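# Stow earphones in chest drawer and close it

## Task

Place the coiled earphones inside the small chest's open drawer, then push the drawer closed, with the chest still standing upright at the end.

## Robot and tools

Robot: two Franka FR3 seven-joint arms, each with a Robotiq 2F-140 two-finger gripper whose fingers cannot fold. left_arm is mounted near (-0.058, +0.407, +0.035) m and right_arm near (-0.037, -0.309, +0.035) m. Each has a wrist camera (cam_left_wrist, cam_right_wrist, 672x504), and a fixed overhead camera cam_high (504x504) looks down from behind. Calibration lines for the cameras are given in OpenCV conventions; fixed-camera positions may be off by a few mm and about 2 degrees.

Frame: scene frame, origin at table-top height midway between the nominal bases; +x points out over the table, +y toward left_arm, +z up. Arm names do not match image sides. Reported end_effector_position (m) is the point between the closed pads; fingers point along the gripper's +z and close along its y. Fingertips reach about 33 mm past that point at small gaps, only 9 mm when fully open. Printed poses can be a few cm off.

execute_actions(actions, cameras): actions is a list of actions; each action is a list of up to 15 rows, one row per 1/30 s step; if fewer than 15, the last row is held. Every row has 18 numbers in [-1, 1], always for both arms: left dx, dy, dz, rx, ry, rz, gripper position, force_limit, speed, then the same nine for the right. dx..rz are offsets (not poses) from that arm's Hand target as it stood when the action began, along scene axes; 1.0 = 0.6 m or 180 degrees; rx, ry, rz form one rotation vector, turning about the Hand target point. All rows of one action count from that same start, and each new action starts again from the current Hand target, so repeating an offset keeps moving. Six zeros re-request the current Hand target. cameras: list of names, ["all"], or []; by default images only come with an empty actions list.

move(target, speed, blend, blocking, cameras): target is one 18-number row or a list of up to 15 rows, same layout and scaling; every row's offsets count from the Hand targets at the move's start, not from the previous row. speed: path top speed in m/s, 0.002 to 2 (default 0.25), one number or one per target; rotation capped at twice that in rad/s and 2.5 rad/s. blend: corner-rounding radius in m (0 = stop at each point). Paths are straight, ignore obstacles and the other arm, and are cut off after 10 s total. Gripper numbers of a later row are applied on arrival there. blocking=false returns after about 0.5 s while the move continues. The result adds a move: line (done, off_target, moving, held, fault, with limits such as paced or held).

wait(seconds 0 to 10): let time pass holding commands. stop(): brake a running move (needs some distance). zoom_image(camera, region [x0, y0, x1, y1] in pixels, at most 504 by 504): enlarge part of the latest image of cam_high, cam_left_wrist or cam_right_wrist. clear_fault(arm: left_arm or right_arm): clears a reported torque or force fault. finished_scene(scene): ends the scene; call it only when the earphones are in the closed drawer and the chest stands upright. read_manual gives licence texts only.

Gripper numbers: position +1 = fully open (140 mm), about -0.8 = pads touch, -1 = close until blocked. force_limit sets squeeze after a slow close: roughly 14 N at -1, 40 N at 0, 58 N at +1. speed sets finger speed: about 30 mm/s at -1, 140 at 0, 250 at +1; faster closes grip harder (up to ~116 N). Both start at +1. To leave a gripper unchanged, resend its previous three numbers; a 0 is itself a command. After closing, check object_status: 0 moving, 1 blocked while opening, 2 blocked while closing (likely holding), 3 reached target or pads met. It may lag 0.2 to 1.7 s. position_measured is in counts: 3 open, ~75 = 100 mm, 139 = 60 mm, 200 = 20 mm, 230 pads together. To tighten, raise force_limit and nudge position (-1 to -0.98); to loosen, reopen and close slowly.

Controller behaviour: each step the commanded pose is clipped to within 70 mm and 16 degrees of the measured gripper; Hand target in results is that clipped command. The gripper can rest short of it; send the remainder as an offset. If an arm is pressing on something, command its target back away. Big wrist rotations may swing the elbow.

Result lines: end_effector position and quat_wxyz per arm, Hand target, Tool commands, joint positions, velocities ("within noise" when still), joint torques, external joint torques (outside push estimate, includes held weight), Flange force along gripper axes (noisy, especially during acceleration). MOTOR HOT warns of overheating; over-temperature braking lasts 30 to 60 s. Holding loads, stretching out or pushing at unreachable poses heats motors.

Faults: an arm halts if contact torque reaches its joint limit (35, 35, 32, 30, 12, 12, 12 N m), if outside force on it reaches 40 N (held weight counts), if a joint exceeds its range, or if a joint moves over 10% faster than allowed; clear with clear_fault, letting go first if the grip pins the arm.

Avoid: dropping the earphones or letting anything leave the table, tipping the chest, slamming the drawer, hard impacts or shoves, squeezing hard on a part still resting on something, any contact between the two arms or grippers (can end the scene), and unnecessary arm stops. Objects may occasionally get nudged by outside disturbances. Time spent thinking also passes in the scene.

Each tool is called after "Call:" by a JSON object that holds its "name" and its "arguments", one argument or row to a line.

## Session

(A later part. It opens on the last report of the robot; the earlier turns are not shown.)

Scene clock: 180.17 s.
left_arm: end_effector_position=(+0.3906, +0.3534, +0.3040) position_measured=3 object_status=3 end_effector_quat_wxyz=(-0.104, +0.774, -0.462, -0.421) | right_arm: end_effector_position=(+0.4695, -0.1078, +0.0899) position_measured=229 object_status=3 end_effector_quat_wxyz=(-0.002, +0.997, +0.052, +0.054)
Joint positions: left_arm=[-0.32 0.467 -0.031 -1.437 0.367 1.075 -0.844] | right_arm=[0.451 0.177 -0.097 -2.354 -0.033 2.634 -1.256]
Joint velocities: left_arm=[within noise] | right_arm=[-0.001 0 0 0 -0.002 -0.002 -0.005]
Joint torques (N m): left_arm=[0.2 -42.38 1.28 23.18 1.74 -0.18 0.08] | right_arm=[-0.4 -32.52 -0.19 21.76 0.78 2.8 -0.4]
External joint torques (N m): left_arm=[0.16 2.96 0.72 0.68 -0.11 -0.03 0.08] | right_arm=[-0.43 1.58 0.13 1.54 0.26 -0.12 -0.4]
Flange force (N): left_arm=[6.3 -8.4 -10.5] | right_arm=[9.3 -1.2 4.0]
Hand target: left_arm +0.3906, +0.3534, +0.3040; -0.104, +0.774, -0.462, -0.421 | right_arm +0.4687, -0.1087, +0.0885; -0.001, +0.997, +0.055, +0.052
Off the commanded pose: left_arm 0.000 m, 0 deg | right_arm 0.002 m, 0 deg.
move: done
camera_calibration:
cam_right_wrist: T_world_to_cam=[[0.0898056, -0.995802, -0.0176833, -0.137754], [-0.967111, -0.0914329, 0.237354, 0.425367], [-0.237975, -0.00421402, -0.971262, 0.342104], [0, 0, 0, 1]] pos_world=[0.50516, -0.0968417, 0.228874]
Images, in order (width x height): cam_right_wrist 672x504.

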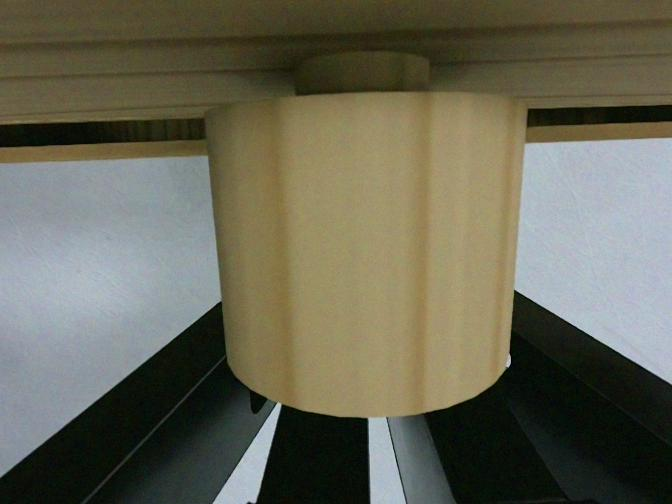

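Call:
{"name": "move", "arguments": {
  "target": [0,0,0,0,0,0,1,1,1,0.022,0.002,0,0,0,0,-0.8,-1,-0.5],
  "cameras": ["cam_right_wrist"],
  "speed": 0.02
}}

Scene clock: 185.97 s.
left_arm: end_effector_position=(+0.3906, +0.3534, +0.3040) position_measured=3 object_status=3 end_effector_quat_wxyz=(-0.104, +0.774, -0.462, -0.421) | right_arm: end_effector_position=(+0.4735, -0.1073, +0.0878) position_measured=229 object_status=3 end_effector_quat_wxyz=(+0.001, +0.998, +0.054, +0.044)
Joint positions: left_arm=[-0.32 0.467 -0.031 -1.437 0.367 1.075 -0.844] | right_arm=[0.445 0.201 -0.093 -2.317 -0.025 2.599 -1.268]
Joint velocities: left_arm=[within noise] | right_arm=[0 0.001 -0.001 0 0 -0.003 -0.004]
Joint torques (N m): left_arm=[0.26 -42.36 1.27 23.11 1.75 -0.17 0.08] | right_arm=[-1.9 -30.41 -1.92 26.46 0.47 5.82 -0.37]
External joint torques (N m): left_arm=[0.33 2.91 0.79 0.66 -0.1 -0.02 0.08] | right_arm=[-1.98 4.55 -1.62 6.13 -0.06 2.95 -0.37]
Flange force (N): left_arm=[6.1 -8.4 -10.1] | right_arm=[27.8 -3.9 17.8]
Hand target: left_arm +0.3906, +0.3534, +0.3040; -0.104, +0.774, -0.462, -0.421 | right_arm +0.4819, -0.1075, +0.0885; -0.001, +0.997, +0.055, +0.052
Off the commanded pose: left_arm 0.000 m, 0 deg | right_arm 0.008 m, 1 deg.
move: off_target (right_arm)
camera_calibration:
cam_right_wrist: T_world_to_cam=[[0.0925606, -0.995631, -0.0123075, -0.139425], [-0.961756, -0.0925979, 0.257782, 0.425339], [-0.257796, -0.0120237, -0.966125, 0.349185], [0, 0, 0, 1]] pos_world=[0.511996, -0.0952321, 0.225995]
Images, in order (width x height): cam_right_wrist 672x504.

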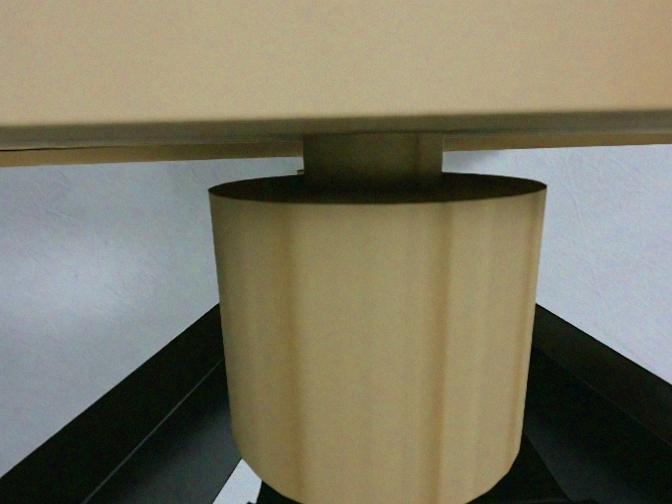

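Call:
{"name": "move", "arguments": {
  "target": [
    [0,0,0,0,0,0,1,1,1,-0.18,-0.02,0,0,0,0,-0.8,-1,-0.5],
    [0,0,0,0,0,0,1,1,1,-0.25,-0.025,0.3,0,-0.12,0,-0.8,-1,-0.5]
  ],
  "cameras": ["cam_high","cam_right_wrist"],
  "speed": [0.1,0.3]
}}

Call:
{"name": "zoom_image", "arguments": {
  "camera": "cam_high",
  "region": [120, 140, 280, 300]
}}

Scene clock: 199.97 s.
left_arm: end_effector_position=(+0.3906, +0.3534, +0.3040) position_measured=3 object_status=3 end_effector_quat_wxyz=(-0.104, +0.774, -0.462, -0.421) | right_arm: end_effector_position=(+0.3327, -0.1212, +0.2690) position_measured=229 object_status=3 end_effector_quat_wxyz=(+0.009, +0.969, +0.059, +0.239)
Joint positions: left_arm=[-0.32 0.467 -0.031 -1.437 0.367 1.075 -0.844] | right_arm=[0.429 -0.79 0.142 -2.9 -0.258 2.513 -0.929]
Joint velocities: left_arm=[within noise] | right_arm=[-0.001 0 0 0 0.003 -0.004 0.005]
Joint torques (N m): left_arm=[0.22 -42.38 1.24 23.12 1.74 -0.17 0.06] | right_arm=[-0.03 -6.14 -2.35 25.68 1.15 3.18 0.15]
External joint torques (N m): left_arm=[0.21 2.86 0.7 0.68 -0.11 -0.02 0.06] | right_arm=[-0.04 -0.66 0.4 0.86 0.29 -0.08 0.13]
Flange force (N): left_arm=[6.1 -8.2 -10.1] | right_arm=[-0.1 -1.1 -3.0]
Hand target: left_arm +0.3906, +0.3534, +0.3040; -0.104, +0.774, -0.462, -0.421 | right_arm +0.3319, -0.1225, +0.2685; +0.009, +0.970, +0.054, +0.238
Off the commanded pose: left_arm 0.000 m, 0 deg | right_arm 0.002 m, 1 deg.
move: done
camera_calibration:
cam_right_wrist: T_world_to_cam=[[0.104715, -0.99424, 0.0228252, -0.151377], [-0.985417, -0.106826, -0.132447, 0.353021], [0.134122, -0.00862318, -0.990927, 0.364433], [0, 0, 0, 1]] pos_world=[0.314845, -0.109651, 0.411338]
Images, in order (width x height): cam_high 504x504, cam_right_wrist 672x504.

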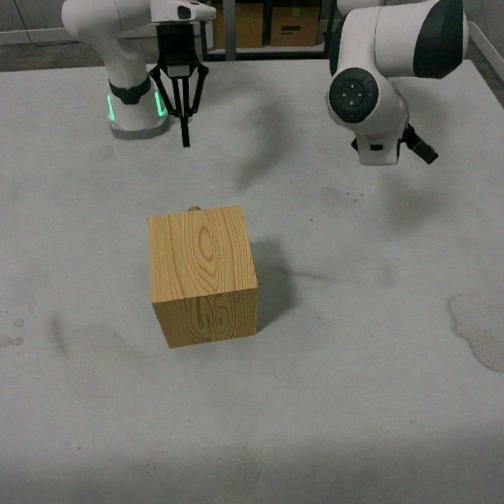

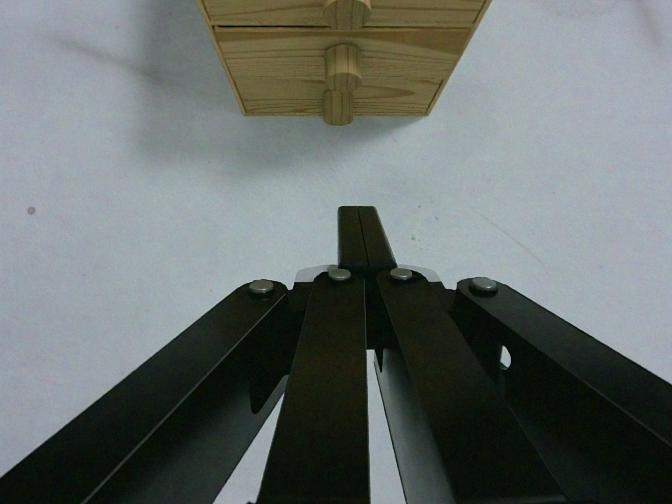

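Scaled by 3.150 from the camera's 504x504 image, which has a finer 720x720 frame.

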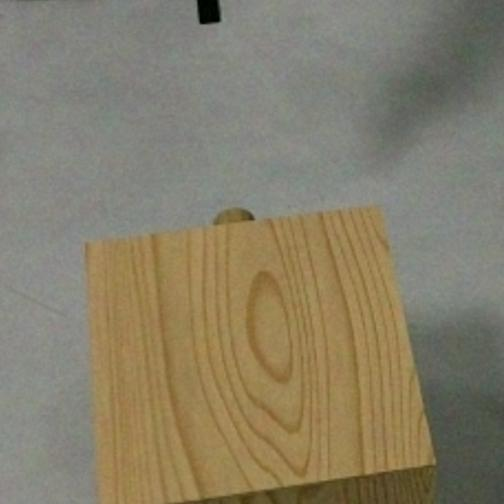

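Call:
{"name": "zoom_image", "arguments": {
  "camera": "cam_right_wrist",
  "region": [180, 0, 510, 140]
}}

Scaled by 1.527 from the camera's 672x504 image, which has a finer 960x720 frame.

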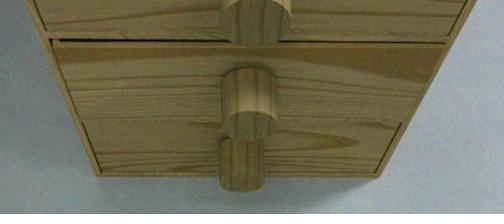

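Call:
{"name": "move", "arguments": {
  "target": [0,0,0,0,0,0,1,1,1,-0.02,0,-0.1,0,-0.17,0,-0.8,-1,-0.5],
  "cameras": ["cam_right_wrist"],
  "speed": 0.3
}}

Call:
{"name": "zoom_image", "arguments": {
  "camera": "cam_right_wrist",
  "region": [180, 0, 510, 200]
}}

Scene clock: 213.07 s.
left_arm: end_effector_position=(+0.3906, +0.3534, +0.3040) position_measured=3 object_status=3 end_effector_quat_wxyz=(-0.104, +0.774, -0.462, -0.421) | right_arm: end_effector_position=(+0.3211, -0.1199, +0.2089) position_measured=229 object_status=3 end_effector_quat_wxyz=(+0.097, +0.883, +0.012, +0.460)
Joint positions: left_arm=[-0.32 0.467 -0.031 -1.437 0.367 1.075 -0.844] | right_arm=[0.8 -0.582 0.123 -3.031 -1.412 2.337 0.474]
Joint velocities: left_arm=[within noise] | right_arm=[-0.001 -0.001 0 0 0 -0.002 0.005]
Joint torques (N m): left_arm=[0.22 -42.36 1.26 23.14 1.75 -0.18 0.1] | right_arm=[0.76 -6.73 -1.63 21.05 -0.34 -0.19 0.04]
External joint torques (N m): left_arm=[0.08 3 0.63 0.65 -0.11 -0.03 0.1] | right_arm=[0.75 0.66 -0.51 1.03 -0.31 -0.22 0]
Flange force (N): left_arm=[6.4 -8.3 -10.4] | right_arm=[0.4 -5.6 3.9]
Hand target: left_arm +0.3906, +0.3534, +0.3040; -0.104, +0.774, -0.462, -0.421 | right_arm +0.3199, -0.1225, +0.2085; +0.023, +0.873, +0.050, +0.485
Off the commanded pose: left_arm 0.000 m, 0 deg | right_arm 0.003 m, 10 deg.
joint sent to its limit (right arm) — joint 4 (elbow), lower limit, where the elbow is as bent as it goes. The joint targets are off in orientation, not in position.
move: off_target (right_arm); limits=paced
camera_calibration:
cam_right_wrist: T_world_to_cam=[[-0.0615612, -0.985379, 0.158867, -0.121407], [-0.819758, -0.040885, -0.571248, 0.380133], [0.569391, -0.165399, -0.805256, 0.109043], [0, 0, 0, 1]] pos_world=[0.242055, -0.0860542, 0.324245]
Images, in order (width x height): cam_right_wrist 672x504.

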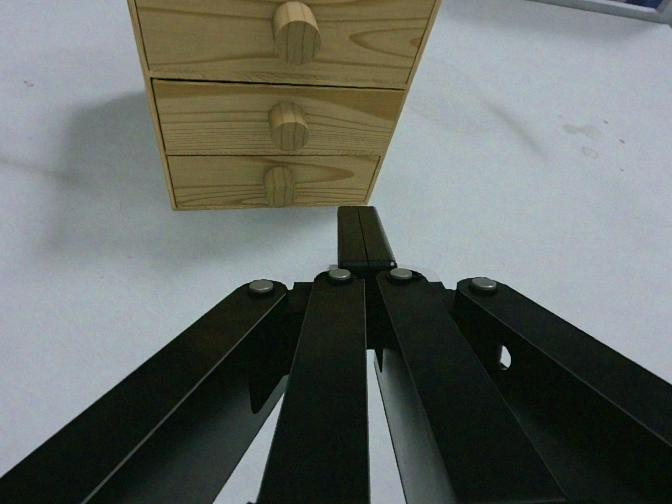

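Scaled by 1.527 from the camera's 672x504 image, which has a finer 960x720 frame.

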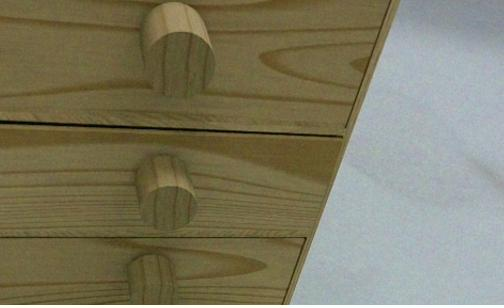

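Call:
{"name": "move", "arguments": {
  "target": [
    [0,0,0,0,0,0,1,1,1,0.05,0.005,0.1,0,0.17,0,-0.8,-1,-0.5],
    [0,0,0,0,0,0,1,1,1,0.09,0.008,-0.155,0,0.17,0,-0.8,-1,-0.5]
  ],
  "cameras": ["cam_right_wrist"],
  "speed": 0.2
}}

Call:
{"name": "zoom_image", "arguments": {
  "camera": "cam_right_wrist",
  "region": [180, 0, 510, 250]
}}

Scene clock: 239.43 s.
left_arm: end_effector_position=(+0.3906, +0.3534, +0.3040) position_measured=3 object_status=3 end_effector_quat_wxyz=(-0.104, +0.774, -0.462, -0.421) | right_arm: end_effector_position=(+0.3738, -0.1179, +0.1158) position_measured=229 object_status=3 end_effector_quat_wxyz=(+0.010, +0.970, +0.057, +0.237)
Joint positions: left_arm=[-0.32 0.467 -0.031 -1.437 0.367 1.075 -0.844] | right_arm=[1.173 -0.26 -0.847 -2.791 -1.43 2.8 -0.015]
Joint velocities: left_arm=[within noise] | right_arm=[0 0.001 0.001 0.001 0 0 0.004]
Joint torques (N m): left_arm=[0.24 -42.34 1.29 23.1 1.74 -0.17 0.07] | right_arm=[-0.14 -10.8 3.89 18.02 0.6 2.42 0.07]
External joint torques (N m): left_arm=[0.12 3.01 0.67 0.62 -0.12 -0.01 0.07] | right_arm=[-0.12 0.91 0.09 1.16 -0.34 0.23 0.05]
Flange force (N): left_arm=[6.4 -8.3 -10.3] | right_arm=[1.3 -2.2 10.2]
Hand target: left_arm +0.3906, +0.3534, +0.3040; -0.104, +0.774, -0.462, -0.421 | right_arm +0.3739, -0.1177, +0.1155; +0.009, +0.970, +0.054, +0.238
Off the commanded pose: left_arm 0.000 m, 0 deg | right_arm 0.000 m, 0 deg.
move: done
camera_calibration:
cam_right_wrist: T_world_to_cam=[[0.098939, -0.994824, 0.0231437, -0.146745], [-0.986496, -0.101108, -0.128852, 0.374269], [0.130525, -0.0100827, -0.991394, 0.208314], [0, 0, 0, 1]] pos_world=[0.356543, -0.106043, 0.258143]
Images, in order (width x height): cam_right_wrist 672x504.

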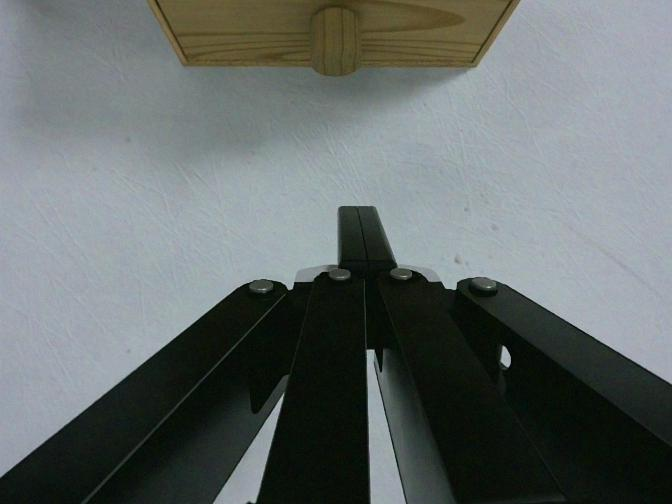

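Scaled by 1.527 from the camera's 672x504 image, which has a finer 960x720 frame.

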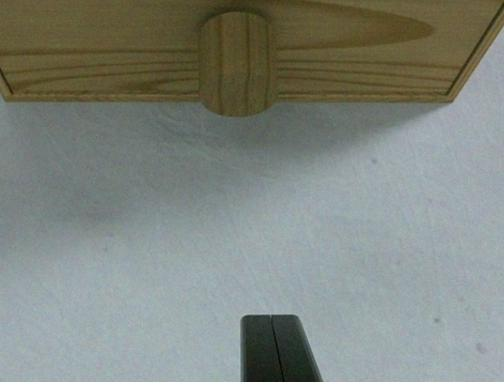

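Call:
{"name": "move", "arguments": {
  "target": [
    [0,0,0,0,0,0,1,1,1,0.12,0.023,0,0,0,0,-0.8,-1,-0.5],
    [0,0,0,0,0,0,1,1,1,0.155,0.027,0,0,0,0,-0.8,-1,-0.5]
  ],
  "cameras": ["cam_right_wrist","cam_high"],
  "speed": [0.08,0.02]
}}

Call:
{"name": "zoom_image", "arguments": {
  "camera": "cam_right_wrist",
  "region": [180, 0, 510, 250]
}}

Scene clock: 250.53 s.
left_arm: end_effector_position=(+0.3906, +0.3534, +0.3040) position_measured=3 object_status=3 end_effector_quat_wxyz=(-0.104, +0.774, -0.462, -0.421) | right_arm: end_effector_position=(+0.4658, -0.1020, +0.1151) position_measured=229 object_status=3 end_effector_quat_wxyz=(+0.010, +0.970, +0.051, +0.238)
Joint positions: left_arm=[-0.32 0.467 -0.031 -1.437 0.367 1.075 -0.844] | right_arm=[1.198 0.07 -0.898 -2.579 -1.017 3.025 -0.335]
Joint velocities: left_arm=[within noise] | right_arm=[0 -0.001 0 0 0 0 -0.007]
Joint torques (N m): left_arm=[0.22 -42.37 1.25 23.12 1.75 -0.18 0.08] | right_arm=[-0.32 -18.72 -1.28 19.77 1.55 2.97 -0.45]
External joint torques (N m): left_arm=[-0.03 2.73 0.53 0.75 -0.11 -0.02 0.08] | right_arm=[-0.29 0.9 0.08 1.95 0.33 0.36 -0.46]
Flange force (N): left_arm=[6.1 -7.8 -10.4] | right_arm=[0.0 0.0 0.0]
Hand target: left_arm +0.3906, +0.3534, +0.3040; -0.104, +0.774, -0.462, -0.421 | right_arm +0.4669, -0.1015, +0.1155; +0.009, +0.970, +0.054, +0.238
Off the commanded pose: left_arm 0.000 m, 0 deg | right_arm 0.001 m, 0 deg.
move: done
camera_calibration:
cam_right_wrist: T_world_to_cam=[[0.0877663, -0.995958, 0.0190828, -0.13453], [-0.987271, -0.0895196, -0.131463, 0.46835], [0.13264, -0.00730186, -0.991137, 0.195026], [0, 0, 0, 1]] pos_world=[0.448328, -0.0906355, 0.257436]
Images, in order (width x height): cam_high 504x504, cam_right_wrist 672x504.

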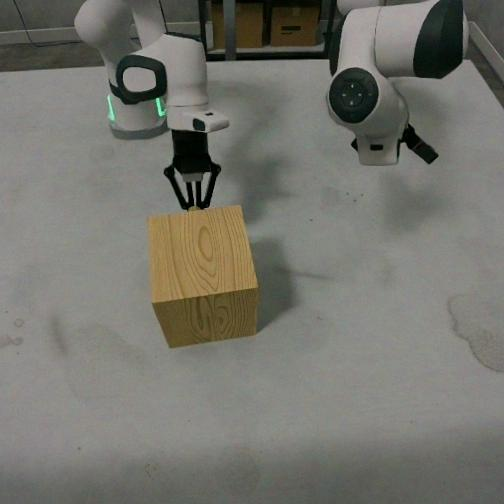

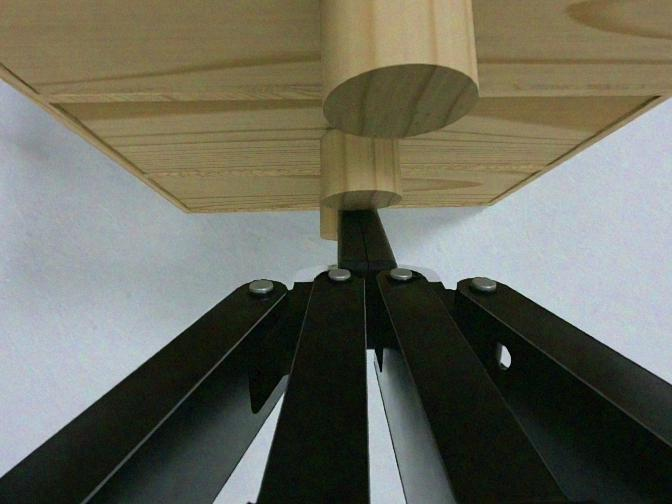

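Scaled by 1.527 from the camera's 672x504 image, which has a finer 960x720 frame.

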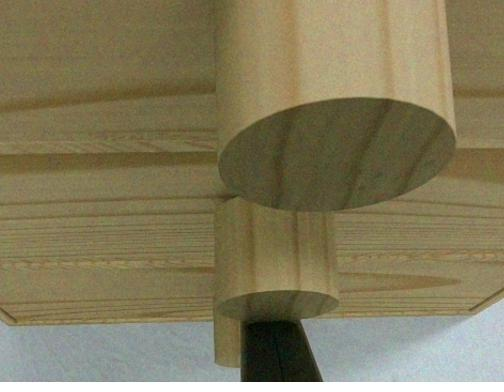

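Call:
{"name": "move", "arguments": {
  "target": [0,0,0,0,0,0,1,1,1,0.012,0.001,0,0,0,0,-0.8,-1,-0.5],
  "cameras": ["cam_right_wrist"],
  "speed": 0.02
}}

Call:
{"name": "zoom_image", "arguments": {
  "camera": "cam_right_wrist",
  "region": [0, 0, 504, 250]
}}

Scene clock: 256.93 s.
left_arm: end_effector_position=(+0.3906, +0.3534, +0.3040) position_measured=3 object_status=3 end_effector_quat_wxyz=(-0.104, +0.774, -0.462, -0.421) | right_arm: end_effector_position=(+0.4683, -0.1021, +0.1113) position_measured=229 object_status=3 end_effector_quat_wxyz=(+0.012, +0.971, +0.053, +0.234)
Joint positions: left_arm=[-0.32 0.467 -0.031 -1.437 0.367 1.075 -0.844] | right_arm=[1.177 0.091 -0.873 -2.574 -0.957 3.032 -0.389]
Joint velocities: left_arm=[within noise] | right_arm=[-0.001 0 -0.002 -0.001 -0.001 -0.001 -0.006]
Joint torques (N m): left_arm=[0.23 -42.34 1.26 23.11 1.74 -0.18 0.08] | right_arm=[-1.47 -20.28 -2.91 23.81 1.86 3.45 -0.43]
External joint torques (N m): left_arm=[0.23 3.02 0.73 0.64 -0.11 -0.02 0.07] | right_arm=[-1.47 0.25 -1.21 6.17 0.66 0.79 -0.45]
Flange force (N): left_arm=[6.4 -8.4 -10.3] | right_arm=[0.0 0.0 0.0]
Hand target: left_arm +0.3906, +0.3534, +0.3040; -0.104, +0.774, -0.462, -0.421 | right_arm +0.4741, -0.1009, +0.1155; +0.009, +0.970, +0.054, +0.238
Off the commanded pose: left_arm 0.000 m, 0 deg | right_arm 0.007 m, 1 deg.
move: off_target (right_arm)
camera_calibration:
cam_right_wrist: T_world_to_cam=[[0.091357, -0.995514, 0.0245997, -0.136968], [-0.98806, -0.0936952, -0.122307, 0.469264], [0.124063, -0.0131324, -0.992187, 0.194509], [0, 0, 0, 1]] pos_world=[0.452042, -0.0898316, 0.253753]
Images, in order (width x height): cam_right_wrist 672x504.

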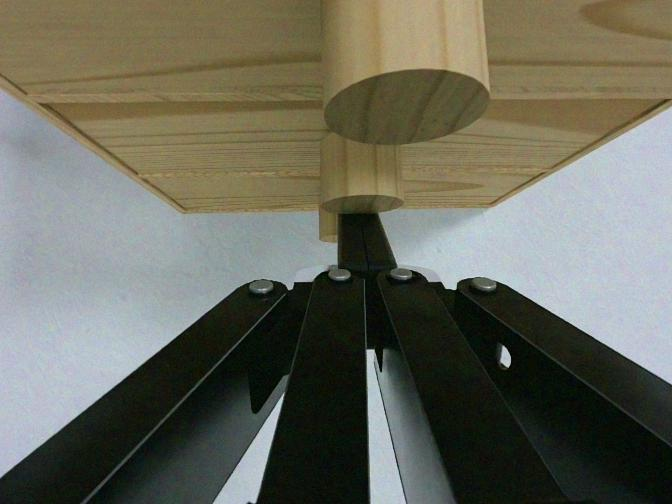

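Scaled by 1.000.

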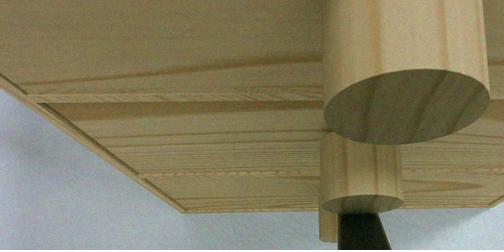

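Call:
{"name": "move", "arguments": {
  "target": [0,0,0,0,0,0,1,1,1,-0.09,-0.01,0.1,0,0,0,-0.8,-1,-0.5],
  "cameras": ["cam_right_wrist"],
  "speed": 0.1
}}

Call:
{"name": "zoom_image", "arguments": {
  "camera": "cam_right_wrist",
  "region": [400, 0, 600, 130]
}}

Call:
{"name": "zoom_image", "arguments": {
  "camera": "cam_right_wrist",
  "region": [100, 0, 300, 130]
}}

Scene clock: 264.67 s.
left_arm: end_effector_position=(+0.3906, +0.3534, +0.3040) position_measured=3 object_status=3 end_effector_quat_wxyz=(-0.104, +0.774, -0.462, -0.421) | right_arm: end_effector_position=(+0.4206, -0.1056, +0.1757) position_measured=229 object_status=3 end_effector_quat_wxyz=(+0.009, +0.969, +0.058, +0.239)
Joint positions: left_arm=[-0.32 0.467 -0.031 -1.437 0.367 1.075 -0.844] | right_arm=[1.138 -0.322 -0.77 -2.691 -1.097 2.708 -0.351]
Joint velocities: left_arm=[within noise] | right_arm=[-0.002 0 0.002 0 0 -0.005 -0.001]
Joint torques (N m): left_arm=[0.22 -42.37 1.26 23.12 1.75 -0.17 0.07] | right_arm=[0.7 -12.95 5.58 20.58 1.16 2.36 0.09]
External joint torques (N m): left_arm=[0.23 2.94 0.74 0.67 -0.1 -0.01 0.07] | right_arm=[0.7 -0.2 0.66 0.69 0.2 -0.27 0.07]
Flange force (N): left_arm=[6.2 -8.4 -10.3] | right_arm=[1.8 -2.6 -2.4]
Hand target: left_arm +0.3906, +0.3534, +0.3040; -0.104, +0.774, -0.462, -0.421 | right_arm +0.4201, -0.1069, +0.1755; +0.009, +0.970, +0.054, +0.238
Off the commanded pose: left_arm 0.000 m, 0 deg | right_arm 0.001 m, 1 deg.
move: done
camera_calibration:
cam_right_wrist: T_world_to_cam=[[0.103382, -0.994408, 0.0215458, -0.142024], [-0.985664, -0.105329, -0.131806, 0.429083], [0.133338, -0.0076106, -0.991041, 0.260758], [0, 0, 0, 1]] pos_world=[0.402845, -0.0940508, 0.318038]
Images, in order (width x height): cam_right_wrist 672x504.

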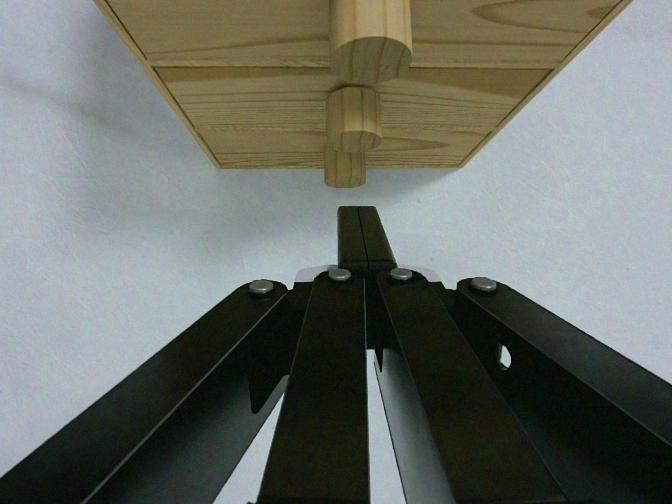

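Scaled by 2.520 from the camera's 672x504 image, which has a finer 960x720 frame.

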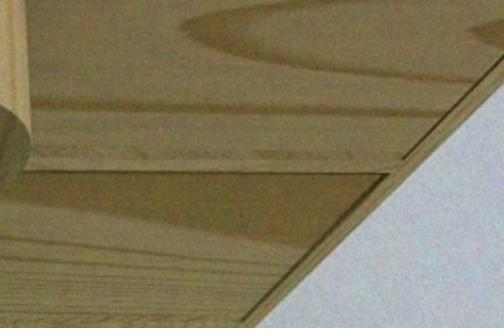

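Scaled by 2.520 from the camera's 672x504 image, which has a finer 960x720 frame.

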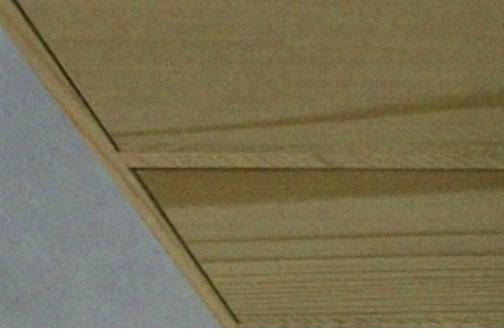

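Call:
{"name": "finished_scene", "arguments": {
  "scene": 2
}}

The scene is finished: the task was done.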